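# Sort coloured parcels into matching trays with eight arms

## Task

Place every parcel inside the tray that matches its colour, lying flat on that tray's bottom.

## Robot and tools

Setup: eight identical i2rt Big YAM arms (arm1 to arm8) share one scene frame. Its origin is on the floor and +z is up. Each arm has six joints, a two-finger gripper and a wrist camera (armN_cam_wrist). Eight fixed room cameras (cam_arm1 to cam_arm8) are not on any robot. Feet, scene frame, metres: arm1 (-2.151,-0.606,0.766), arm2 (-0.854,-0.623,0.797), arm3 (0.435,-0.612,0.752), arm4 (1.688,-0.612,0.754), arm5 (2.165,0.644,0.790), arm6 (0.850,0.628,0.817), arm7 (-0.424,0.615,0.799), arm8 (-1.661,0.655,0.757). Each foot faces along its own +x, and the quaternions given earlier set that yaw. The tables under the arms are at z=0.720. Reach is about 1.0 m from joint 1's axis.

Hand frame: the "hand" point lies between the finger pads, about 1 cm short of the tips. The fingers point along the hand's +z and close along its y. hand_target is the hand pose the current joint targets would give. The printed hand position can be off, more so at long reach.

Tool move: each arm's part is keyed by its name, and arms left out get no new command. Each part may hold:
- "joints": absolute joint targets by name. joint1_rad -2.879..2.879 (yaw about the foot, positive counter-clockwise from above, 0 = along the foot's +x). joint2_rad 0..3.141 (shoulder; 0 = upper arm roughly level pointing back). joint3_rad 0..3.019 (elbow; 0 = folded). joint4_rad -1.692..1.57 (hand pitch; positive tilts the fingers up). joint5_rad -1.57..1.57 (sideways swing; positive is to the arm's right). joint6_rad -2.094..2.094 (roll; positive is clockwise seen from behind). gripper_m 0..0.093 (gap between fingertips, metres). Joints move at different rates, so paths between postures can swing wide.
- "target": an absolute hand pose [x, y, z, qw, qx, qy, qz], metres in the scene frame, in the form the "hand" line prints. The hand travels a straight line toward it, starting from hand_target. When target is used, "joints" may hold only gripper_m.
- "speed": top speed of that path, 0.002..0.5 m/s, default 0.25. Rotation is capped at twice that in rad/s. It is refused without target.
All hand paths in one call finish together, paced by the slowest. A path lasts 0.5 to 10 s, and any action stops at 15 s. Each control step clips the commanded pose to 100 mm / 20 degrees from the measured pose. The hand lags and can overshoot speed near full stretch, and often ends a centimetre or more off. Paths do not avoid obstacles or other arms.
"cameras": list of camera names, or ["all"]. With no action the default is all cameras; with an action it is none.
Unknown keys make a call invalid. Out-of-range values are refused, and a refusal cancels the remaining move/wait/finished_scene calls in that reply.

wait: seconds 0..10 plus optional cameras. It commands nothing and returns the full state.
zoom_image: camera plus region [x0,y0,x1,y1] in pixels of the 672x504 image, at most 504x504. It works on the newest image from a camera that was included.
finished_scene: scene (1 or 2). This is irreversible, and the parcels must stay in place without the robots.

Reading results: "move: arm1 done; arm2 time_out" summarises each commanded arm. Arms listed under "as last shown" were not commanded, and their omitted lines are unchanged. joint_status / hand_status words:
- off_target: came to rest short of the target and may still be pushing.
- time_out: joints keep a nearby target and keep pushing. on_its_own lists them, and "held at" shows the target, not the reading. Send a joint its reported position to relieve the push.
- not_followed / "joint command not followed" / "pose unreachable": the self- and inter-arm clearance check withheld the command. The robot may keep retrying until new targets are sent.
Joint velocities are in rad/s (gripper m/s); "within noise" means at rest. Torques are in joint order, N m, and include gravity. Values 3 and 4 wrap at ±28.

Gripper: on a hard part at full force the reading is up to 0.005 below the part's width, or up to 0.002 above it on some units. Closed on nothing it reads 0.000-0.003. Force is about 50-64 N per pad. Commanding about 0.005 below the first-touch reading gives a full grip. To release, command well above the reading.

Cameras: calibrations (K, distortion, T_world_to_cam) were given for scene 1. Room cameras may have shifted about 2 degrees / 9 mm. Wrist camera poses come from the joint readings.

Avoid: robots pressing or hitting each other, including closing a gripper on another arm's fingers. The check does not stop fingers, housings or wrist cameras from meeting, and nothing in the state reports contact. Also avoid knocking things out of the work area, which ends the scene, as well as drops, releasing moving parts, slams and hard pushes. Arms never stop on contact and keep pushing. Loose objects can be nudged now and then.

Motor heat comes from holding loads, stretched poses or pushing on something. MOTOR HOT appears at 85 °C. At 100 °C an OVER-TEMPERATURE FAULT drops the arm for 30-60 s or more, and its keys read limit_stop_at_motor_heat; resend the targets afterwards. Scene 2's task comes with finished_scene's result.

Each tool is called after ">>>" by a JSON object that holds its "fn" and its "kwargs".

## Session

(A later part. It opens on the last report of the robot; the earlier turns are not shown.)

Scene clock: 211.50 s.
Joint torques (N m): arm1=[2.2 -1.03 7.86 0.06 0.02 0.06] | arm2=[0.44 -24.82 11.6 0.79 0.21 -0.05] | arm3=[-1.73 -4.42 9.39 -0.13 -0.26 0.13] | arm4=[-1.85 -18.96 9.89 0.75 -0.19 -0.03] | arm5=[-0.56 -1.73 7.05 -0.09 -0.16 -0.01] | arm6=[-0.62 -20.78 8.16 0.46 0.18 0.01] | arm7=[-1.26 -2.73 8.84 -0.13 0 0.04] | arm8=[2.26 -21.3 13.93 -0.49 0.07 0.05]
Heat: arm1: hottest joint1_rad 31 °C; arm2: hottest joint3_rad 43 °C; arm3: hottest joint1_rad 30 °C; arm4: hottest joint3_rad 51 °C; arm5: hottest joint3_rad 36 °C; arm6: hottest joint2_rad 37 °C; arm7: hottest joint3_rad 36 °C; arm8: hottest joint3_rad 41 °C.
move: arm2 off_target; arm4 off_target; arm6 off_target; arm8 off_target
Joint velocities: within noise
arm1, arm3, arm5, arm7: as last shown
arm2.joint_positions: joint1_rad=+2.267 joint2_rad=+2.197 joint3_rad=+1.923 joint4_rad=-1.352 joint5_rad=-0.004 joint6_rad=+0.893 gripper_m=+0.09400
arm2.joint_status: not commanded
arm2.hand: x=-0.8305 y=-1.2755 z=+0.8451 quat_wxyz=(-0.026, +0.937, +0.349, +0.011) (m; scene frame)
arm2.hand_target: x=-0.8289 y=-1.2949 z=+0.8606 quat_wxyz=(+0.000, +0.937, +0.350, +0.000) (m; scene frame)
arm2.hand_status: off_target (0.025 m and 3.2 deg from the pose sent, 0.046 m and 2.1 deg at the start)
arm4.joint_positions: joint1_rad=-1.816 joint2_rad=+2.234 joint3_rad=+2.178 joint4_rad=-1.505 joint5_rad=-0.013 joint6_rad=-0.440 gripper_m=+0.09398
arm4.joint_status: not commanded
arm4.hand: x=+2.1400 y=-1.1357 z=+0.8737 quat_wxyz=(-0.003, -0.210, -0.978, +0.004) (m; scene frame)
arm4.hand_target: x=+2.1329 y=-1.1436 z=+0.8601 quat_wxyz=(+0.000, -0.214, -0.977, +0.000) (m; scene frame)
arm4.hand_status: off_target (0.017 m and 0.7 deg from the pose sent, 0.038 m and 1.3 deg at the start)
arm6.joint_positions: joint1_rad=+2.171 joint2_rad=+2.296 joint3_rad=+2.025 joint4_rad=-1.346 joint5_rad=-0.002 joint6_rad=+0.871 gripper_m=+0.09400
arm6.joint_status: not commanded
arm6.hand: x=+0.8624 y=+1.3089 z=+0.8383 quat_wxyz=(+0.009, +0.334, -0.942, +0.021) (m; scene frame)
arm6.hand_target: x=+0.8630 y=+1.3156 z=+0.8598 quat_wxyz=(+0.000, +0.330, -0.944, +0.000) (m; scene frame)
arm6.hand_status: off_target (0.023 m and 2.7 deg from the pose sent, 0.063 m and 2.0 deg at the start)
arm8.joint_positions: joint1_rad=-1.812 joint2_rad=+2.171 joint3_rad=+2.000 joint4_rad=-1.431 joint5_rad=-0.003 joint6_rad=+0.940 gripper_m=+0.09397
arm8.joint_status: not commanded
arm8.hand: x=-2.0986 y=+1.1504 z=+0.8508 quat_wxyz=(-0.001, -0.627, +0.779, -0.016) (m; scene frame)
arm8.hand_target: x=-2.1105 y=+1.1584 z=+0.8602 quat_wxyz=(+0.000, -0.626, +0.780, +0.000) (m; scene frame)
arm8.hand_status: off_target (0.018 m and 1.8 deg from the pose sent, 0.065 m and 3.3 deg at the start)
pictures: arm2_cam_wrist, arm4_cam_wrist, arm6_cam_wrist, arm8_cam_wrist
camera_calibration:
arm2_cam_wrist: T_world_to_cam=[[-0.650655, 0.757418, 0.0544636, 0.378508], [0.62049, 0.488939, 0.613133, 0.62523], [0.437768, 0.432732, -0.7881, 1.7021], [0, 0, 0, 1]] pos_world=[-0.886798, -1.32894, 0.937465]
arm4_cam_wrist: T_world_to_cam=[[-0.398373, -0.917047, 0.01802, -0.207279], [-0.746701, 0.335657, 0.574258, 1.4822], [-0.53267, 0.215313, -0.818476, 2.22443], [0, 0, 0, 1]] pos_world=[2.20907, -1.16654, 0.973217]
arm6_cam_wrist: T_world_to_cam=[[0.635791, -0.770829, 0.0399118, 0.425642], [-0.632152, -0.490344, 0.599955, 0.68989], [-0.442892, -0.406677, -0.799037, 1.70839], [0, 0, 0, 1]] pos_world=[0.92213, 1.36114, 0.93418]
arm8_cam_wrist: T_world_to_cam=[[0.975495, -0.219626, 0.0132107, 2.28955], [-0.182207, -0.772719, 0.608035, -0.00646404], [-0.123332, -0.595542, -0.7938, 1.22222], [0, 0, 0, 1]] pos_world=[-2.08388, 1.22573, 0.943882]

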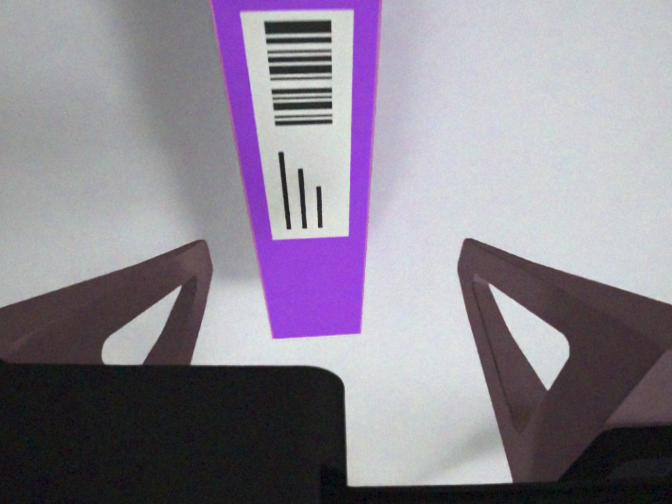

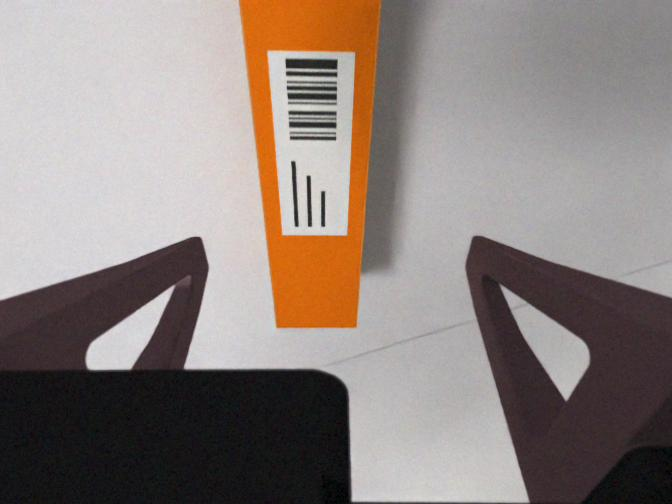

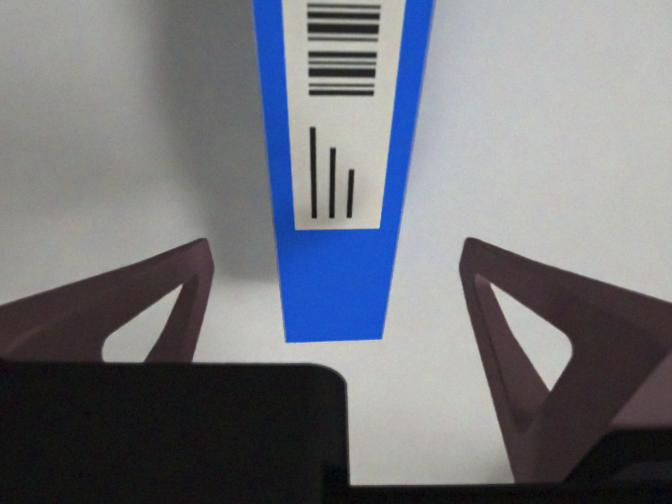

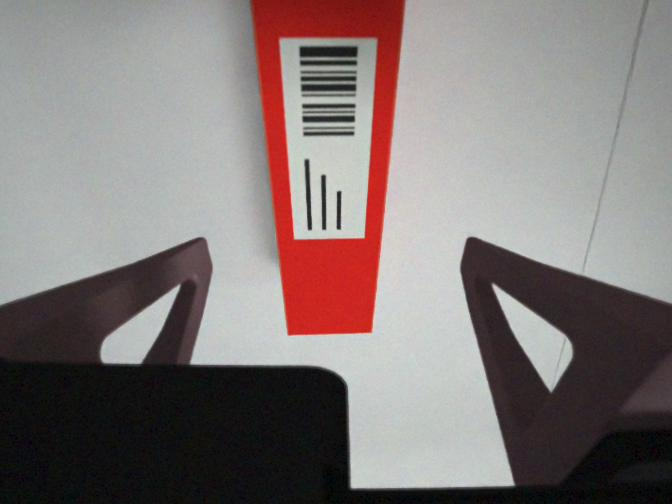

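>>> {"fn": "move", "kwargs": {"arm2": {"target":[-0.823,-1.302,0.765,0,0.937,0.350,0],"speed":0.12}, "arm4": {"target":[2.137,-1.138,0.757,0,0.214,0.977,0],"speed":0.12}, "arm6": {"target":[0.863,1.320,0.765,0,-0.330,0.944,0],"speed":0.12}, "arm8": {"target":[-2.115,1.157,0.760,0,0.626,-0.780,0],"speed":0.12}, "cameras": ["arm2_cam_wrist","arm4_cam_wrist","arm6_cam_wrist","arm8_cam_wrist"]}}

Scene clock: 221.63 s.
Joint torques (N m): arm1=[2.2 -1.26 7.91 -0.05 0.03 0.09] | arm2=[0.56 -25.7 7.65 0.92 0.2 0.03] | arm3=[-1.73 -4.42 9.36 -0.13 -0.26 0.13] | arm4=[-0.73 -18.96 9.81 0.75 -0.18 0.08] | arm5=[-0.56 -1.32 7.05 0.06 -0.13 0.03] | arm6=[-0.56 -18.43 8.23 0.53 0.18 0] | arm7=[-0.97 -2.73 8.84 -0.14 0 0.04] | arm8=[2.55 -21.54 9.25 0.17 0.09 0.02]
Heat: arm1: hottest joint1_rad 31 °C; arm2: hottest joint3_rad 41 °C; arm3: hottest joint1_rad 30 °C; arm4: hottest joint3_rad 48 °C; arm5: hottest joint3_rad 36 °C; arm6: hottest joint2_rad 38 °C; arm7: hottest joint3_rad 36 °C; arm8: hottest joint3_rad 41 °C.
move: arm2 done; arm4 off_target; arm6 done; arm8 off_target
Joint velocities: within noise
arm1, arm3, arm5, arm7: as last shown
arm2.joint_positions: joint1_rad=+2.271 joint2_rad=+2.304 joint3_rad=+1.910 joint4_rad=-1.181 joint5_rad=-0.004 joint6_rad=+0.893 gripper_m=+0.09400
arm2.joint_status: not commanded
arm2.hand: x=-0.8271 y=-1.2997 z=+0.7703 quat_wxyz=(-0.002, +0.936, +0.351, +0.003) (m; scene frame)
arm2.hand_target: x=-0.8230 y=-1.3019 z=+0.7650 quat_wxyz=(+0.000, +0.937, +0.350, +0.000) (m; scene frame)
arm2.hand_status: done (0.007 m and 0.4 deg from the pose sent, 0.085 m and 3.3 deg at the start)
arm4.joint_positions: joint1_rad=-1.816 joint2_rad=+2.291 joint3_rad=+2.007 joint4_rad=-1.278 joint5_rad=-0.013 joint6_rad=-0.440 gripper_m=+0.09398
arm4.joint_status: not commanded
arm4.hand: x=+2.1382 y=-1.1361 z=+0.7708 quat_wxyz=(-0.003, -0.210, -0.978, +0.003) (m; scene frame)
arm4.hand_target: x=+2.1369 y=-1.1377 z=+0.7571 quat_wxyz=(+0.000, -0.214, -0.977, +0.000) (m; scene frame)
arm4.hand_status: off_target (0.014 m and 0.7 deg from the pose sent, 0.117 m and 0.7 deg at the start)
arm6.joint_positions: joint1_rad=+2.171 joint2_rad=+2.368 joint3_rad=+1.957 joint4_rad=-1.175 joint5_rad=-0.002 joint6_rad=+0.872 gripper_m=+0.09400
arm6.joint_status: not commanded
arm6.hand: x=+0.8626 y=+1.3146 z=+0.7648 quat_wxyz=(+0.004, +0.334, -0.942, +0.007) (m; scene frame)
arm6.hand_target: x=+0.8630 y=+1.3200 z=+0.7650 quat_wxyz=(+0.000, +0.330, -0.944, +0.000) (m; scene frame)
arm6.hand_status: done (0.005 m and 1.0 deg from the pose sent, 0.074 m and 2.6 deg at the start)
arm8.joint_positions: joint1_rad=-1.807 joint2_rad=+2.247 joint3_rad=+1.921 joint4_rad=-1.238 joint5_rad=-0.002 joint6_rad=+0.946 gripper_m=+0.09397
arm8.joint_status: not commanded
arm8.hand: x=-2.1105 y=+1.1592 z=+0.7718 quat_wxyz=(-0.002, -0.626, +0.780, +0.003) (m; scene frame)
arm8.hand_target: x=-2.1148 y=+1.1569 z=+0.7602 quat_wxyz=(+0.000, -0.626, +0.780, +0.000) (m; scene frame)
arm8.hand_status: off_target (0.013 m and 0.4 deg from the pose sent, 0.092 m and 1.8 deg at the start)
pictures: arm2_cam_wrist, arm4_cam_wrist, arm6_cam_wrist, arm8_cam_wrist
camera_calibration:
arm2_cam_wrist: T_world_to_cam=[[-0.653629, 0.756676, 0.0144977, 0.430442], [0.617368, 0.522017, 0.58852, 0.740178], [0.437751, 0.393624, -0.808353, 1.61688], [0, 0, 0, 1]] pos_world=[-0.883402, -1.34853, 0.865159]
arm4_cam_wrist: T_world_to_cam=[[-0.39836, -0.917064, 0.0174029, -0.206071], [-0.746128, 0.335026, 0.57537, 1.53728], [-0.533482, 0.21622, -0.817708, 2.14151], [0, 0, 0, 1]] pos_world=[2.20737, -1.16705, 0.870216]
arm6_cam_wrist: T_world_to_cam=[[0.63547, -0.771926, 0.0175562, 0.451737], [-0.632881, -0.507711, 0.584544, 0.772154], [-0.442311, -0.382571, -0.811172, 1.6292], [0, 0, 0, 1]] pos_world=[0.92223, 1.36402, 0.862275]
arm8_cam_wrist: T_world_to_cam=[[0.975003, -0.221548, -0.0169007, 2.32858], [-0.169116, -0.789285, 0.590279, 0.106678], [-0.144114, -0.572665, -0.807022, 1.10312], [0, 0, 0, 1]] pos_world=[-2.09335, 1.23181, 0.866631]

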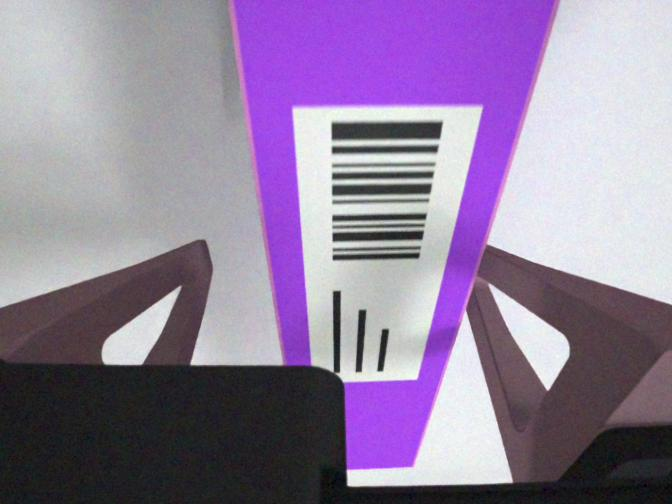

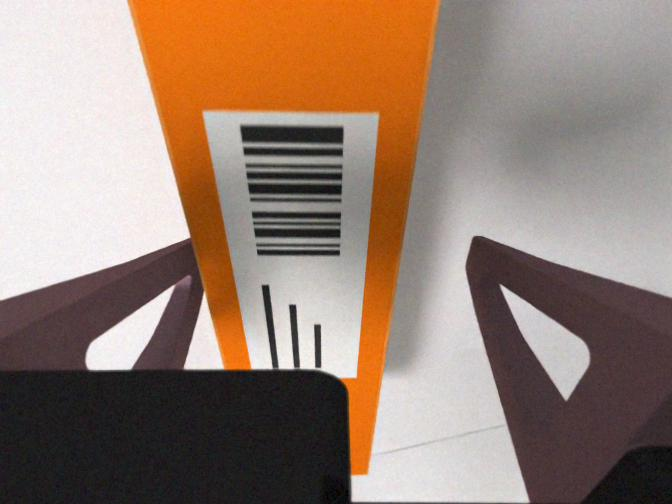

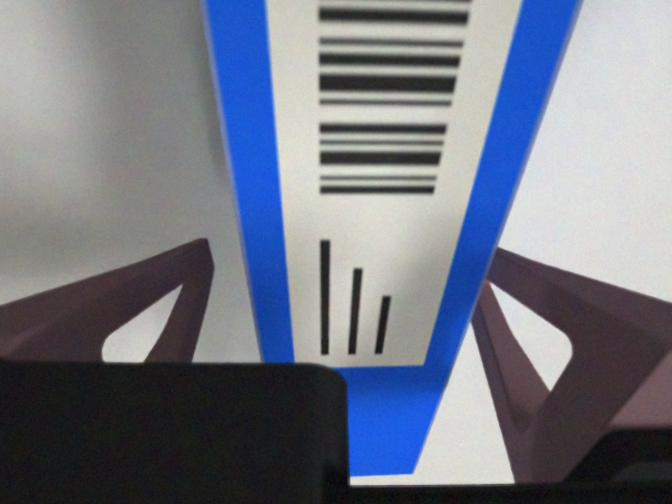

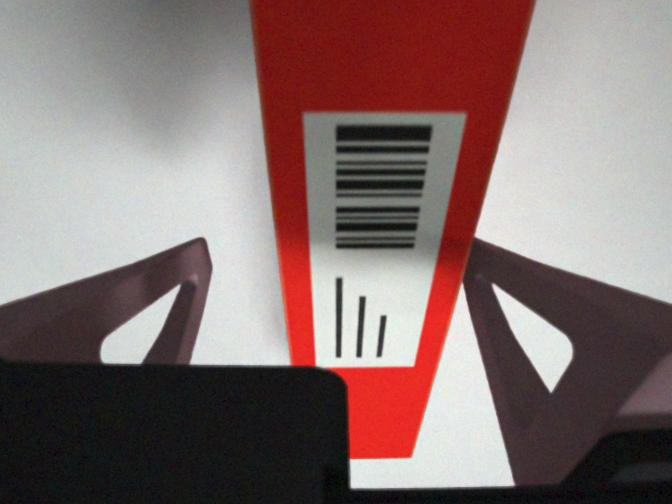

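>>> {"fn": "move", "kwargs": {"arm2": {"joints":{"gripper_m":0.055}}, "arm4": {"joints":{"gripper_m":0.055}}, "arm6": {"joints":{"gripper_m":0.055}}, "arm8": {"joints":{"gripper_m":0.055}}, "cameras": ["arm2_cam_wrist","arm4_cam_wrist"]}}

>>> {"fn": "move", "kwargs": {"arm2": {"target":[-0.827,-1.27,0.90,0,0.937,0.350,0],"speed":0.2}, "arm4": {"target":[2.12,-1.12,0.90,0,0.214,0.977,0],"speed":0.2}, "arm6": {"target":[0.863,1.29,0.90,0,-0.330,0.944,0],"speed":0.2}, "arm8": {"target":[-2.09,1.13,0.90,0,0.626,-0.780,0],"speed":0.2}, "cameras": ["arm2_cam_wrist","arm4_cam_wrist","cam_arm6","cam_arm8"]}}

Scene clock: 237.93 s.
Joint torques (N m): arm1=[2.43 -1.26 7.94 0.02 0.03 0.08] | arm2=[0.73 -25.29 7.65 0.92 0.18 0.04] | arm3=[-1.73 -4.54 9.39 -0.13 -0.26 0.13] | arm4=[-0.79 -18.96 9.81 0.75 -0.15 0.08] | arm5=[-0.38 -1.2 7.08 0.06 -0.16 0.02] | arm6=[-0.67 -18.32 8.21 0.51 0.15 -0.02] | arm7=[-1.2 -2.67 8.81 -0.17 0 0.03] | arm8=[2.26 -21.54 9.26 0.18 0.08 0.03]
Heat: arm1: hottest joint1_rad 31 °C; arm2: hottest joint3_rad 39 °C; arm3: hottest joint1_rad 30 °C; arm4: hottest joint3_rad 46 °C; arm5: hottest joint3_rad 36 °C; arm6: hottest joint2_rad 36 °C; arm7: hottest joint3_rad 36 °C; arm8: hottest joint2_rad 37 °C.
move: arm2 off_target; arm4 off_target; arm6 off_target; arm8 off_target
Joint velocities: within noise
arm1, arm3, arm5, arm7: as last shown
arm2.joint_positions: joint1_rad=+2.271 joint2_rad=+2.304 joint3_rad=+1.910 joint4_rad=-1.181 joint5_rad=-0.003 joint6_rad=+0.893 gripper_m=+0.05919
arm2.joint_status: gripper_m off_target (ended at +0.05922, target +0.05500)
arm2.hand: x=-0.8272 y=-1.2997 z=+0.7703 quat_wxyz=(-0.002, +0.936, +0.351, +0.002) (m; scene frame)
arm2.hand_target: x=-0.8231 y=-1.3019 z=+0.7650 quat_wxyz=(+0.000, +0.937, +0.350, +0.000) (m; scene frame)
arm2.hand_status: not commanded
arm4.joint_positions: joint1_rad=-1.816 joint2_rad=+2.291 joint3_rad=+2.007 joint4_rad=-1.278 joint5_rad=-0.014 joint6_rad=-0.440 gripper_m=+0.05980
arm4.joint_status: gripper_m off_target (ended at +0.05982, target +0.05500)
arm4.hand: x=+2.1383 y=-1.1360 z=+0.7708 quat_wxyz=(-0.003, -0.210, -0.978, +0.003) (m; scene frame)
arm4.hand_target: x=+2.1369 y=-1.1377 z=+0.7571 quat_wxyz=(+0.000, -0.214, -0.977, +0.000) (m; scene frame)
arm4.hand_status: not commanded
arm6.joint_positions: joint1_rad=+2.171 joint2_rad=+2.368 joint3_rad=+1.957 joint4_rad=-1.175 joint5_rad=-0.001 joint6_rad=+0.874 gripper_m=+0.06021
arm6.joint_status: gripper_m off_target (ended at +0.06024, target +0.05500)
arm6.hand: x=+0.8626 y=+1.3146 z=+0.7648 quat_wxyz=(+0.003, +0.333, -0.943, +0.007) (m; scene frame)
arm6.hand_target: x=+0.8630 y=+1.3200 z=+0.7650 quat_wxyz=(+0.000, +0.330, -0.944, +0.000) (m; scene frame)
arm6.hand_status: not commanded
arm8.joint_positions: joint1_rad=-1.807 joint2_rad=+2.247 joint3_rad=+1.921 joint4_rad=-1.238 joint5_rad=-0.002 joint6_rad=+0.947 gripper_m=+0.06000
arm8.joint_status: gripper_m off_target (ended at +0.06002, target +0.05500)
arm8.hand: x=-2.1104 y=+1.1593 z=+0.7718 quat_wxyz=(-0.001, -0.626, +0.780, +0.003) (m; scene frame)
arm8.hand_target: x=-2.1148 y=+1.1569 z=+0.7602 quat_wxyz=(+0.000, -0.626, +0.780, +0.000) (m; scene frame)
arm8.hand_status: not commanded
pictures: arm2_cam_wrist, arm4_cam_wrist
camera_calibration:
arm2_cam_wrist: T_world_to_cam=[[-0.653632, 0.756664, 0.0149691, 0.430014], [0.617783, 0.522028, 0.588074, 0.740888], [0.43716, 0.393632, -0.808669, 1.61672], [0, 0, 0, 1]] pos_world=[-0.883404, -1.34853, 0.865258]
arm4_cam_wrist: T_world_to_cam=[[-0.398353, -0.917079, 0.0167456, -0.205494], [-0.746435, 0.334732, 0.575142, 1.53789], [-0.533056, 0.21661, -0.817882, 2.14123], [0, 0, 0, 1]] pos_world=[2.20747, -1.16705, 0.870216]

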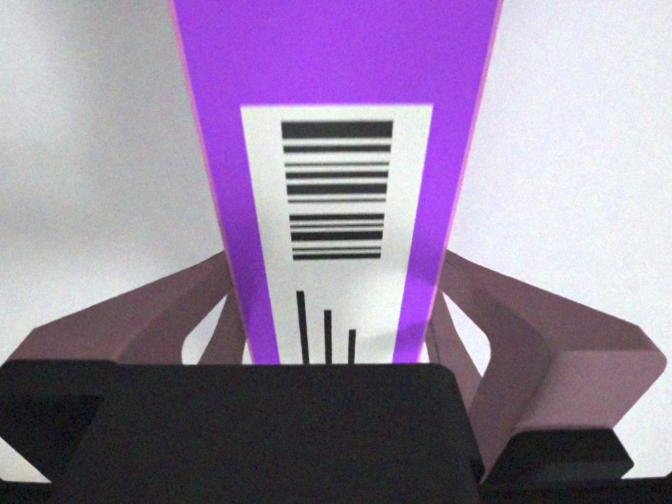

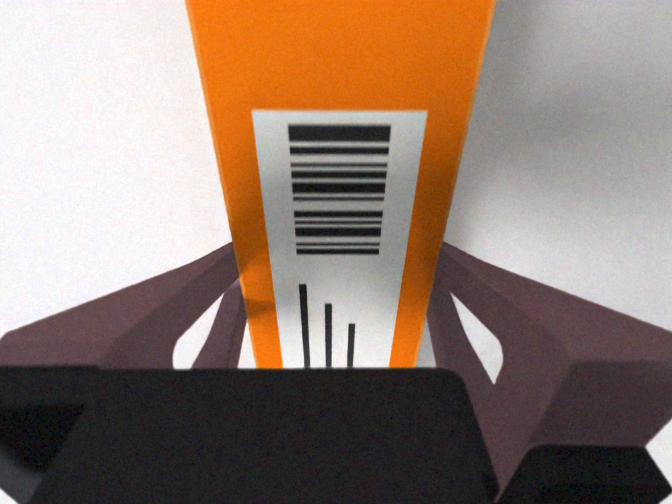

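Scene clock: 239.50 s.
Joint torques (N m): arm1=[2.32 -1.14 7.88 -0.03 0.01 0.07] | arm2=[0.44 -24.7 9.43 0.06 0.18 0] | arm3=[-1.73 -4.42 9.37 -0.13 -0.26 0.12] | arm4=[-1.14 -19.66 14.93 -0.34 -0.14 0.03] | arm5=[-0.21 -0.85 7.12 0.06 -0.13 0.08] | arm6=[-0.62 -18.84 9.74 -0.28 0.14 -0.03] | arm7=[-1.26 -2.55 8.8 -0.1 -0.01 0.04] | arm8=[2.49 -21.71 12.29 -0.62 0.06 0.03]
Heat: arm1: hottest joint1_rad 31 °C; arm2: hottest joint3_rad 38 °C; arm3: hottest joint1_rad 30 °C; arm4: hottest joint3_rad 47 °C; arm5: hottest joint3_rad 36 °C; arm6: hottest joint2_rad 36 °C; arm7: hottest joint3_rad 36 °C; arm8: hottest joint2_rad 37 °C.
move: arm2 done; arm4 off_target; arm6 off_target; arm8 off_target
Joint velocities: within noise
arm1, arm3, arm5, arm7: as last shown
arm2.joint_positions: joint1_rad=+2.271 joint2_rad=+2.104 joint3_rad=+1.889 joint4_rad=-1.365 joint5_rad=-0.003 joint6_rad=+0.893 gripper_m=+0.05919
arm2.joint_status: not commanded
arm2.hand: x=-0.8285 y=-1.2661 z=+0.8911 quat_wxyz=(-0.005, +0.936, +0.351, +0.003) (m; scene frame)
arm2.hand_target: x=-0.8271 y=-1.2699 z=+0.9000 quat_wxyz=(+0.000, +0.937, +0.350, +0.000) (m; scene frame)
arm2.hand_status: done (0.010 m and 0.7 deg from the pose sent, 0.133 m and 0.4 deg at the start)
arm4.joint_positions: joint1_rad=-1.816 joint2_rad=+2.149 joint3_rad=+2.035 joint4_rad=-1.509 joint5_rad=-0.014 joint6_rad=-0.440 gripper_m=+0.05980
arm4.joint_status: not commanded
arm4.hand: x=+2.1142 y=-1.1053 z=+0.8748 quat_wxyz=(+0.021, -0.211, -0.977, -0.015) (m; scene frame)
arm4.hand_target: x=+2.1191 y=-1.1189 z=+0.9003 quat_wxyz=(+0.000, -0.214, -0.977, +0.000) (m; scene frame)
arm4.hand_status: off_target (0.030 m and 3.0 deg from the pose sent, 0.131 m and 0.7 deg at the start)
arm6.joint_positions: joint1_rad=+2.171 joint2_rad=+2.178 joint3_rad=+1.925 joint4_rad=-1.350 joint5_rad=-0.001 joint6_rad=+0.874 gripper_m=+0.06021
arm6.joint_status: not commanded
arm6.hand: x=+0.8622 y=+1.2839 z=+0.8789 quat_wxyz=(+0.006, +0.333, -0.943, +0.015) (m; scene frame)
arm6.hand_target: x=+0.8630 y=+1.2897 z=+0.9001 quat_wxyz=(+0.000, +0.330, -0.944, +0.000) (m; scene frame)
arm6.hand_status: off_target (0.022 m and 1.8 deg from the pose sent, 0.137 m and 1.0 deg at the start)
arm8.joint_positions: joint1_rad=-1.807 joint2_rad=+2.065 joint3_rad=+1.913 joint4_rad=-1.444 joint5_rad=-0.002 joint6_rad=+0.947 gripper_m=+0.06000
arm8.joint_status: not commanded
arm8.hand: x=-2.0819 y=+1.1274 z=+0.8847 quat_wxyz=(+0.000, -0.626, +0.780, -0.013) (m; scene frame)
arm8.hand_target: x=-2.0897 y=+1.1296 z=+0.9000 quat_wxyz=(+0.000, -0.626, +0.780, +0.000) (m; scene frame)
arm8.hand_status: off_target (0.017 m and 1.5 deg from the pose sent, 0.133 m and 0.4 deg at the start)
pictures: arm2_cam_wrist, arm4_cam_wrist, cam_arm6, cam_arm8
camera_calibration:
arm2_cam_wrist: T_world_to_cam=[[-0.653568, 0.756624, 0.0192071, 0.398207], [0.617986, 0.518819, 0.590695, 0.646964], [0.436969, 0.397929, -0.806666, 1.70526], [0, 0, 0, 1]] pos_world=[-0.884704, -1.31552, 0.985769]
arm4_cam_wrist: T_world_to_cam=[[-0.39913, -0.916839, -0.0101057, -0.163236], [-0.722454, 0.307683, 0.619186, 1.33051], [-0.564584, 0.254437, -0.785179, 2.28656], [0, 0, 0, 1]] pos_world=[2.18703, -1.14082, 0.969876]

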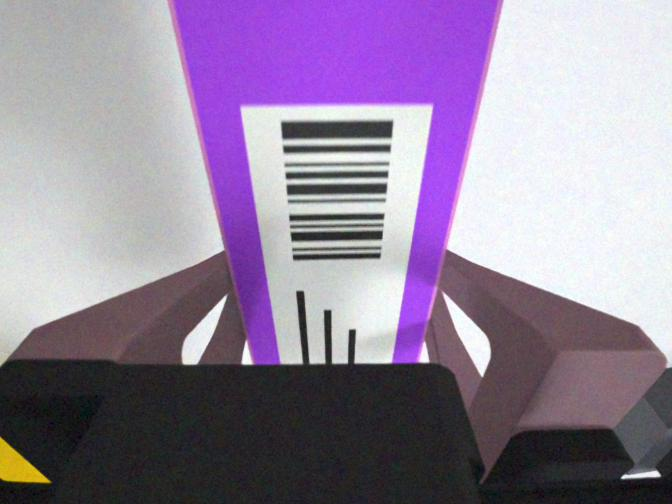

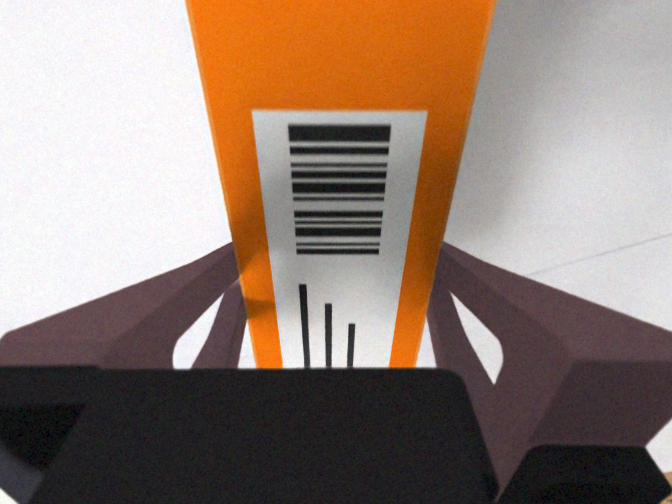

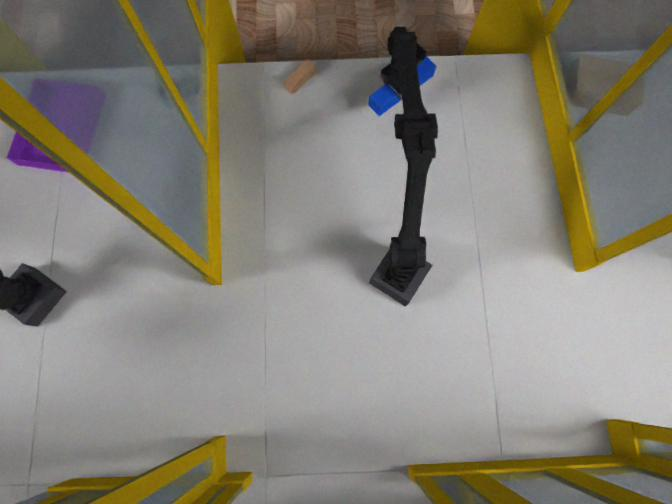

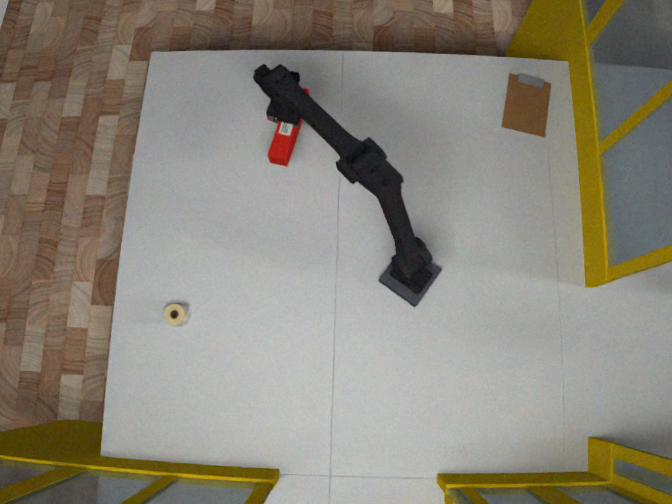

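>>> {"fn": "move", "kwargs": {"arm2": {"joints":{"joint2_rad":1.25,"joint3_rad":1.2,"joint4_rad":-1.52}}, "arm4": {"joints":{"joint2_rad":1.25,"joint3_rad":1.2,"joint4_rad":-1.52}}, "arm6": {"joints":{"joint2_rad":1.25,"joint3_rad":1.2,"joint4_rad":-1.52}}, "arm8": {"joints":{"joint2_rad":1.25,"joint3_rad":1.2,"joint4_rad":-1.52}}}}

>>> {"fn": "move", "kwargs": {"arm2": {"joints":{"joint1_rad":-1.325,"joint6_rad":-0.15}}, "arm4": {"joints":{"joint1_rad":1.897,"joint6_rad":-0.3}}, "arm6": {"joints":{"joint1_rad":-1.332,"joint6_rad":-0.12}}, "arm8": {"joints":{"joint1_rad":0.424,"joint6_rad":0}}, "cameras": ["cam_arm2","cam_arm4","cam_arm6","cam_arm8"]}}

Scene clock: 279.00 s.
Joint torques (N m): arm1=[2.02 -1.38 7.99 -0.03 0.03 0.07] | arm2=[0.44 -10.23 8.08 0.32 0.18 0] | arm3=[-1.73 -4.42 9.4 -0.12 -0.25 0.12] | arm4=[-0.97 -8.06 9.98 0.01 -0.14 0.03] | arm5=[-0.26 -1.44 7.02 0.08 -0.15 0.01] | arm6=[-0.62 -7.88 8.66 -0.05 0.14 -0.02] | arm7=[-1.08 -2.84 8.85 -0.14 0 0.04] | arm8=[2.49 -8.06 9.32 -0.36 0.04 0.01]
Heat: arm1: hottest joint1_rad 31 °C; arm2: hottest joint2_rad 40 °C; arm3: hottest joint1_rad 30 °C; arm4: hottest joint3_rad 52 °C; arm5: hottest joint3_rad 36 °C; arm6: hottest joint2_rad 38 °C; arm7: hottest joint3_rad 36 °C; arm8: hottest joint2_rad 42 °C.
move: arm2 done; arm4 done; arm6 done; arm8 done
Joint velocities: within noise
arm1, arm3, arm5, arm7: as last shown
arm2.joint_positions: joint1_rad=+2.271 joint2_rad=+1.252 joint3_rad=+1.201 joint4_rad=-1.515 joint5_rad=-0.003 joint6_rad=+0.893 gripper_m=+0.05919
arm2.joint_status: all done
arm2.hand: x=-0.8401 y=-0.9732 z=+1.0431 quat_wxyz=(+0.002, +0.936, +0.351, +0.001) (m; scene frame)
arm2.hand_target: x=-0.8397 y=-0.9714 z=+1.0434 quat_wxyz=(+0.000, +0.937, +0.350, +0.000) (m; scene frame)
arm2.hand_status: not commanded
arm4.joint_positions: joint1_rad=-1.816 joint2_rad=+1.261 joint3_rad=+1.203 joint4_rad=-1.515 joint5_rad=-0.014 joint6_rad=-0.440 gripper_m=+0.05980
arm4.joint_status: all done
arm4.hand: x=+1.9206 y=-0.8756 z=+0.9976 quat_wxyz=(+0.001, -0.210, -0.978, +0.000) (m; scene frame)
arm4.hand_target: x=+1.9163 y=-0.8747 z=+0.9999 quat_wxyz=(+0.000, -0.214, -0.977, +0.000) (m; scene frame)
arm4.hand_status: not commanded
arm6.joint_positions: joint1_rad=+2.171 joint2_rad=+1.271 joint3_rad=+1.196 joint4_rad=-1.516 joint5_rad=-0.001 joint6_rad=+0.874 gripper_m=+0.06021
arm6.joint_status: all done
arm6.hand: x=+0.8569 y=+0.9791 z=+1.0553 quat_wxyz=(+0.004, +0.333, -0.943, +0.009) (m; scene frame)
arm6.hand_target: x=+0.8573 y=+0.9768 z=+1.0635 quat_wxyz=(+0.000, +0.330, -0.944, +0.000) (m; scene frame)
arm6.hand_status: not commanded
arm8.joint_positions: joint1_rad=-1.807 joint2_rad=+1.250 joint3_rad=+1.203 joint4_rad=-1.516 joint5_rad=-0.002 joint6_rad=+0.947 gripper_m=+0.06000
arm8.joint_status: all done
arm8.hand: x=-1.8941 y=+0.9171 z=+1.0045 quat_wxyz=(-0.001, -0.626, +0.780, +0.003) (m; scene frame)
arm8.hand_target: x=-1.8946 y=+0.9143 z=+1.0037 quat_wxyz=(+0.000, -0.626, +0.780, +0.000) (m; scene frame)
arm8.hand_status: not commanded
camera_calibration:
arm1_cam_wrist: T_world_to_cam=[[0.839802, -0.542876, 0.00436157, 1.47717], [-0.471329, -0.725088, 0.502091, -1.77394], [-0.269411, -0.423713, -0.864804, 0.270617], [0, 0, 0, 1]] pos_world=[-2.00373, -0.369679, 1.11827]
arm2_cam_wrist: T_world_to_cam=[[-0.653617, 0.756785, 0.00783702, 0.178041], [0.617641, 0.527401, 0.58341, 0.428087], [0.437383, 0.386167, -0.81214, 1.71102], [0, 0, 0, 1]] pos_world=[-0.896403, -1.02125, 1.13844]
arm3_cam_wrist: T_world_to_cam=[[0.970948, -0.238589, 0.0183286, -0.590166], [-0.21335, -0.828459, 0.51782, -0.745807], [-0.108362, -0.506687, -0.855293, 0.81763], [0, 0, 0, 1]] pos_world=[0.502502, -0.344396, 1.09632]
arm4_cam_wrist: T_world_to_cam=[[-0.39844, -0.917113, 0.0122031, -0.0524833], [-0.742501, 0.330333, 0.582729, 1.13868], [-0.53846, 0.223122, -0.812575, 2.16511], [0, 0, 0, 1]] pos_world=[1.99038, -0.907359, 1.09641]
arm5_cam_wrist: T_world_to_cam=[[-0.361661, 0.932254, 0.0102026, 0.173904], [0.799881, 0.304649, 0.517087, -2.27432], [0.478948, 0.195171, -0.855872, -0.0506765], [0, 0, 0, 1]] pos_world=[1.90635, 0.540634, 1.13087]
arm6_cam_wrist: T_world_to_cam=[[0.633994, -0.773061, 0.0206858, 0.190352], [-0.634275, -0.504499, 0.585811, 0.425131], [-0.442432, -0.384521, -0.810183, 1.73487], [0, 0, 0, 1]] pos_world=[0.916529, 1.02873, 1.15258]
arm7_cam_wrist: T_world_to_cam=[[-0.982353, 0.186514, 0.0139458, -0.549975], [0.168997, 0.853198, 0.493451, -0.779635], [0.080137, 0.4871, -0.869662, 0.870197], [0, 0, 0, 1]] pos_world=[-0.478249, 0.343888, 1.14916]
arm8_cam_wrist: T_world_to_cam=[[0.974839, -0.222252, -0.0171218, 2.0685], [-0.169714, -0.789803, 0.589414, -0.184904], [-0.144521, -0.571678, -0.80765, 1.18235], [0, 0, 0, 1]] pos_world=[-1.87696, 0.989616, 1.09933]

Scene clock: 281.67 s.
Joint torques (N m): arm1=[2.2 -1.38 7.95 0.02 0.03 0.07] | arm2=[-0.09 -11.52 8.08 0.31 0.03 -0.21] | arm3=[-1.67 -4.42 9.4 -0.12 -0.25 0.12] | arm4=[1.2 -8 10 0.02 -0.11 0.1] | arm5=[-0.38 -1.26 7.13 0.12 -0.14 0.06] | arm6=[-1.2 -7.94 8.72 -0.01 0 -0.17] | arm7=[-0.91 -2.67 8.79 -0.09 0 0.03] | arm8=[2.32 -8.35 9.37 -0.36 -0.04 -0.1]
Heat: arm1: hottest joint1_rad 31 °C; arm2: hottest joint2_rad 39 °C; arm3: hottest joint1_rad 30 °C; arm4: hottest joint3_rad 51 °C; arm5: hottest joint3_rad 36 °C; arm6: hottest joint2_rad 38 °C; arm7: hottest joint3_rad 36 °C; arm8: hottest joint2_rad 41 °C.
move: arm2 done; arm4 done; arm6 done; arm8 done
Joint velocities: within noise
arm1, arm3, arm5, arm7: as last shown
arm2.joint_positions: joint1_rad=-1.321 joint2_rad=+1.264 joint3_rad=+1.201 joint4_rad=-1.514 joint5_rad=-0.001 joint6_rad=-0.135 gripper_m=+0.05921
arm2.joint_status: all done
arm2.hand: x=-0.7132 y=-0.3007 z=+1.0397 quat_wxyz=(+0.003, +0.603, -0.798, +0.001) (m; scene frame)
arm2.hand_target: x=-0.7132 y=-0.3044 z=+1.0440 quat_wxyz=(+0.000, +0.608, -0.794, -0.001) (m; scene frame)
arm2.hand_status: not commanded
arm4.joint_positions: joint1_rad=+1.885 joint2_rad=+1.261 joint3_rad=+1.203 joint4_rad=-1.515 joint5_rad=-0.015 joint6_rad=-0.307 gripper_m=+0.05988
arm4.joint_status: all done
arm4.hand: x=+1.3541 y=-0.5056 z=+1.0006 quat_wxyz=(+0.012, +1.000, +0.001, -0.007) (m; scene frame)
arm4.hand_target: x=+1.3563 y=-0.5106 z=+1.0030 quat_wxyz=(+0.012, +1.000, +0.004, -0.009) (m; scene frame)
arm4.hand_status: not commanded
arm6.joint_positions: joint1_rad=-1.324 joint2_rad=+1.271 joint3_rad=+1.196 joint4_rad=-1.515 joint5_rad=+0.001 joint6_rad=-0.111 gripper_m=+0.06011
arm6.joint_status: all done
arm6.hand: x=+0.7227 y=+0.3015 z=+1.0552 quat_wxyz=(+0.005, -0.793, -0.609, -0.008) (m; scene frame)
arm6.hand_target: x=+0.7210 y=+0.3046 z=+1.0634 quat_wxyz=(+0.000, -0.792, -0.610, +0.000) (m; scene frame)
arm6.hand_status: not commanded
arm8.joint_positions: joint1_rad=+0.418 joint2_rad=+1.251 joint3_rad=+1.203 joint4_rad=-1.516 joint5_rad=-0.001 joint6_rad=+0.007 gripper_m=+0.06002
arm8.joint_status: all done
arm8.hand: x=-1.7267 y=+0.3112 z=+1.0049 quat_wxyz=(-0.003, -0.773, -0.635, +0.002) (m; scene frame)
arm8.hand_target: x=-1.7247 y=+0.3127 z=+1.0043 quat_wxyz=(-0.001, -0.768, -0.640, +0.001) (m; scene frame)
arm8.hand_status: not commanded
pictures: cam_arm2, cam_arm4, cam_arm6, cam_arm8

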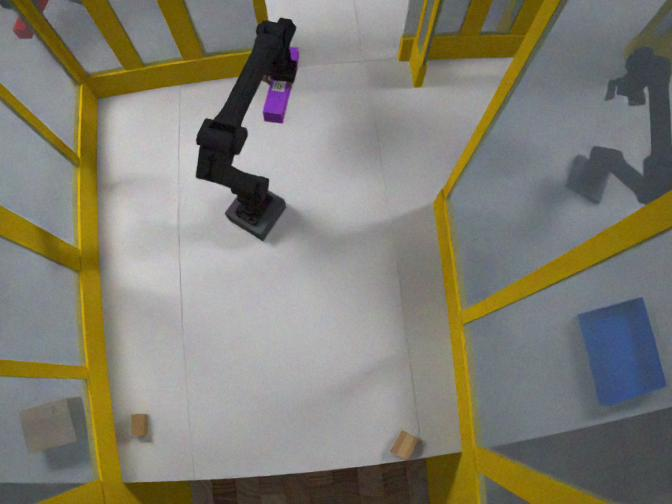

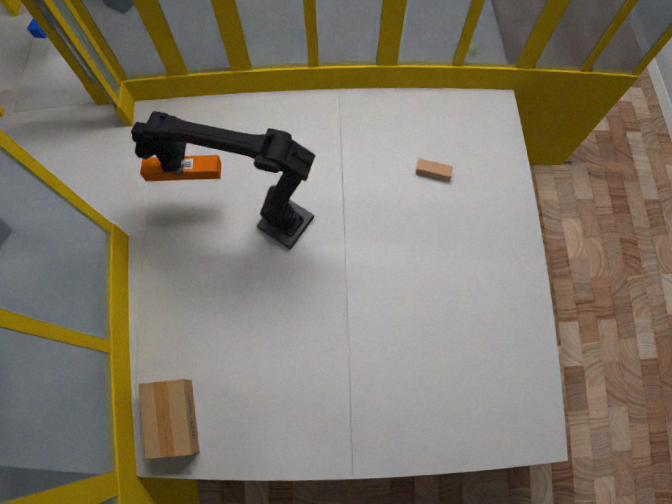

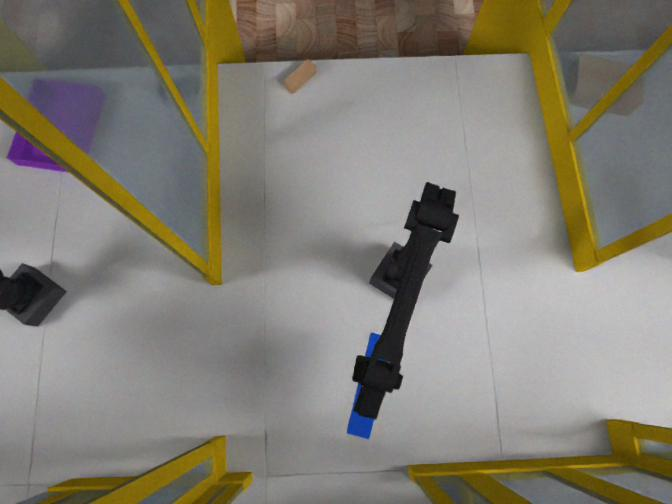

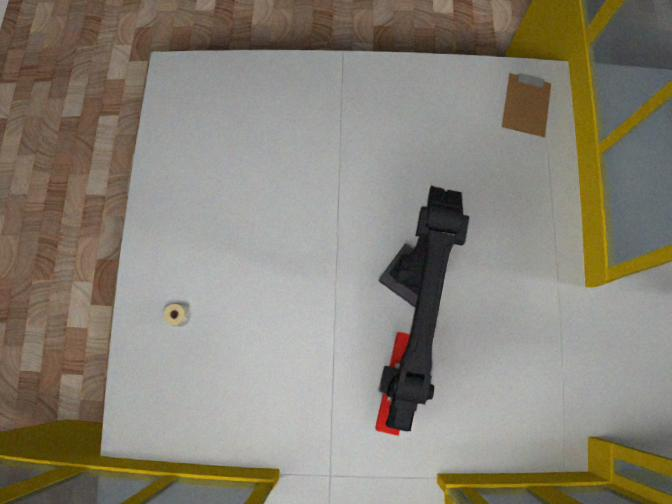

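>>> {"fn": "move", "kwargs": {"arm2": {"target":[-0.58,0.0,0.845,0,-0.609,0.793,0],"speed":0.25}, "arm4": {"target":[1.05,-0.42,0.845,0,1,0,0],"speed":0.25}, "arm6": {"target":[0.60,0.0,0.845,0,0.793,0.609,0],"speed":0.25}, "arm8": {"target":[-1.78,0.0,0.845,0,0.766,0.643,0],"speed":0.25}, "cameras": ["cam_arm2","cam_arm4","cam_arm6","cam_arm1"]}}

Scene clock: 299.50 s.
Joint torques (N m): arm1=[1.79 -1.32 7.92 -0.06 0.04 0.08] | arm2=[0.03 -25 11.78 0.1 0.08 -0.21] | arm3=[-1.67 -4.42 9.4 -0.14 -0.26 0.12] | arm4=[1.73 -17.55 15.05 -0.25 -0.01 0.11] | arm5=[-0.5 -1.49 7.05 0.12 -0.14 0.03] | arm6=[-1.14 -17.14 12.38 -0.27 0 -0.15] | arm7=[-1.08 -2.78 8.81 -0.16 -0.01 0.04] | arm8=[2.37 -20.84 14.12 -0.58 -0.04 -0.1]
Heat: arm1: hottest joint1_rad 31 °C; arm2: hottest joint3_rad 37 °C; arm3: hottest joint1_rad 30 °C; arm4: hottest joint3_rad 48 °C; arm5: hottest joint3_rad 36 °C; arm6: hottest joint2_rad 36 °C; arm7: hottest joint3_rad 36 °C; arm8: hottest joint2_rad 37 °C.
move: arm2 off_target; arm4 off_target; arm6 off_target; arm8 off_target
Joint velocities: within noise
arm1.joint_positions: joint1_rad=+1.428 joint2_rad=+0.801 joint3_rad=+0.910 joint4_rad=-1.588 joint5_rad=+0.001 joint6_rad=-0.008 gripper_m=+0.09398
arm1.joint_status: not commanded
arm1.hand: x=-2.0392 y=-0.4273 z=+1.0112 quat_wxyz=(-0.040, +0.485, -0.874, -0.016) (m; scene frame)
arm1.hand_target: x=-2.0443 y=-0.4304 z=+1.0069 quat_wxyz=(-0.030, +0.487, -0.873, -0.012) (m; scene frame)
arm1.hand_status: not commanded
arm2.joint_positions: joint1_rad=-1.321 joint2_rad=+2.230 joint3_rad=+1.939 joint4_rad=-1.314 joint5_rad=-0.001 joint6_rad=-0.138 gripper_m=+0.05921
arm2.joint_status: not commanded
arm2.hand: x=-0.5882 y=-0.0135 z=+0.8307 quat_wxyz=(+0.015, +0.604, -0.797, +0.007) (m; scene frame)
arm2.hand_target: x=-0.5804 y=-0.0008 z=+0.8452 quat_wxyz=(+0.000, +0.609, -0.793, +0.000) (m; scene frame)
arm2.hand_status: off_target (0.021 m and 2.0 deg from the pose sent, 0.382 m and 0.9 deg at the start)
arm3.joint_positions: joint1_rad=-1.211 joint2_rad=+0.812 joint3_rad=+0.899 joint4_rad=-1.588 joint5_rad=+0.004 joint6_rad=-0.016 gripper_m=+0.09396
arm3.joint_status: not commanded
arm3.hand: x=+0.4867 y=-0.4118 z=+0.9932 quat_wxyz=(-0.033, +0.619, -0.785, -0.020) (m; scene frame)
arm3.hand_target: x=+0.4877 y=-0.4162 z=+0.9956 quat_wxyz=(-0.032, +0.608, -0.793, -0.022) (m; scene frame)
arm3.hand_status: not commanded
arm4.joint_positions: joint1_rad=+1.887 joint2_rad=+2.152 joint3_rad=+1.920 joint4_rad=-1.376 joint5_rad=+0.010 joint6_rad=-0.295 gripper_m=+0.05988
arm4.joint_status: not commanded
arm4.hand: x=+1.0697 y=-0.4157 z=+0.8349 quat_wxyz=(+0.006, +1.000, -0.003, +0.014) (m; scene frame)
arm4.hand_target: x=+1.0510 y=-0.4204 z=+0.8453 quat_wxyz=(+0.000, +1.000, +0.000, -0.001) (m; scene frame)
arm4.hand_status: off_target (0.023 m and 1.8 deg from the pose sent, 0.352 m and 1.7 deg at the start)
arm5.joint_positions: joint1_rad=+0.633 joint2_rad=+0.806 joint3_rad=+0.895 joint4_rad=-1.590 joint5_rad=+0.000 joint6_rad=-0.010 gripper_m=+0.09398
arm5.joint_status: not commanded
arm5.hand: x=+1.9715 y=+0.5682 z=+1.0286 quat_wxyz=(+0.003, +0.981, +0.190, -0.032) (m; scene frame)
arm5.hand_target: x=+1.9740 y=+0.5675 z=+1.0316 quat_wxyz=(+0.004, +0.982, +0.188, -0.033) (m; scene frame)
arm5.hand_status: not commanded
arm6.joint_positions: joint1_rad=-1.324 joint2_rad=+2.233 joint3_rad=+1.886 joint4_rad=-1.264 joint5_rad=+0.001 joint6_rad=-0.111 gripper_m=+0.06011
arm6.joint_status: not commanded
arm6.hand: x=+0.6114 y=+0.0156 z=+0.8290 quat_wxyz=(+0.011, -0.793, -0.610, -0.017) (m; scene frame)
arm6.hand_target: x=+0.6004 y=+0.0010 z=+0.8452 quat_wxyz=(+0.000, -0.793, -0.609, +0.000) (m; scene frame)
arm6.hand_status: off_target (0.025 m and 2.3 deg from the pose sent, 0.388 m and 1.1 deg at the start)
arm7.joint_positions: joint1_rad=-1.125 joint2_rad=+0.804 joint3_rad=+0.916 joint4_rad=-1.589 joint5_rad=-0.001 joint6_rad=+0.008 gripper_m=+0.09396
arm7.joint_status: not commanded
arm7.hand: x=-0.4643 y=+0.4078 z=+1.0468 quat_wxyz=(-0.029, -0.774, -0.632, +0.035) (m; scene frame)
arm7.hand_target: x=-0.4652 y=+0.4143 z=+1.0410 quat_wxyz=(-0.021, -0.775, -0.631, +0.027) (m; scene frame)
arm7.hand_status: not commanded
arm8.joint_positions: joint1_rad=+0.421 joint2_rad=+2.148 joint3_rad=+1.922 joint4_rad=-1.368 joint5_rad=-0.001 joint6_rad=+0.004 gripper_m=+0.06002
arm8.joint_status: not commanded
arm8.hand: x=-1.7809 y=+0.0147 z=+0.8374 quat_wxyz=(+0.007, -0.770, -0.637, -0.009) (m; scene frame)
arm8.hand_target: x=-1.7798 y=+0.0007 z=+0.8452 quat_wxyz=(+0.000, -0.766, -0.643, +0.000) (m; scene frame)
arm8.hand_status: off_target (0.017 m and 1.5 deg from the pose sent, 0.354 m and 1.3 deg at the start)
pictures: cam_arm1, cam_arm2, cam_arm4, cam_arm6

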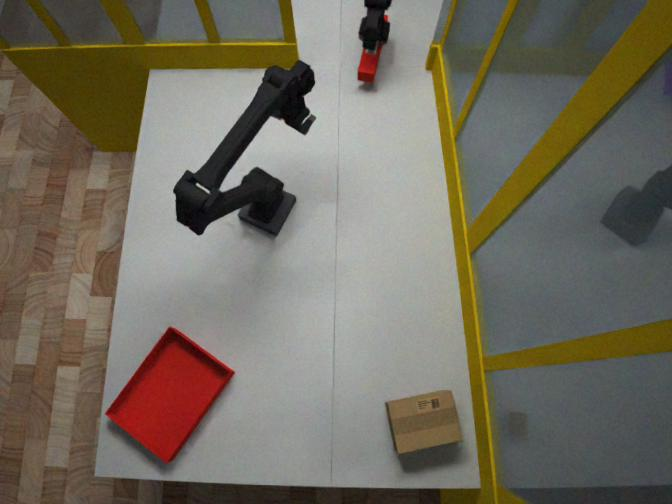

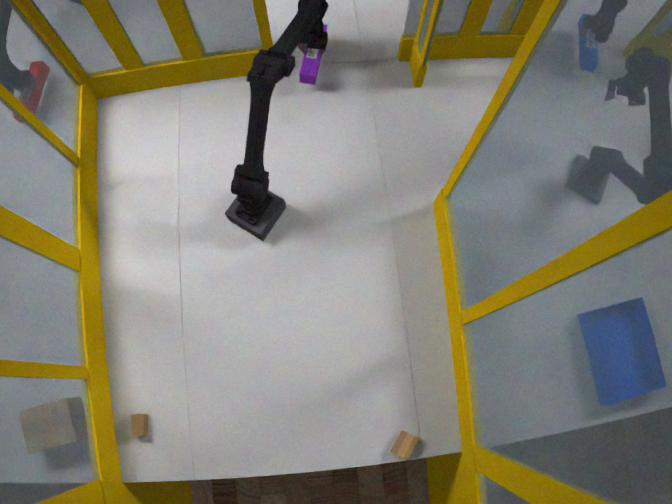

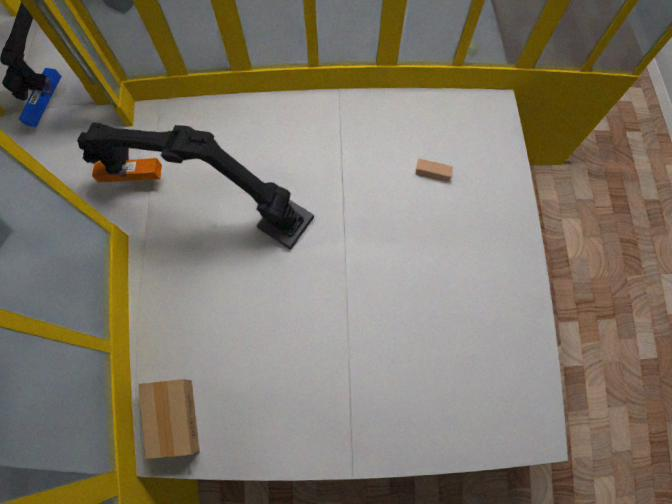

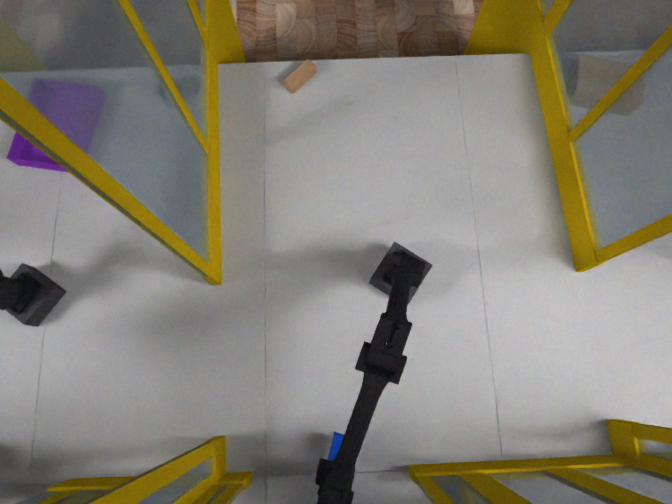

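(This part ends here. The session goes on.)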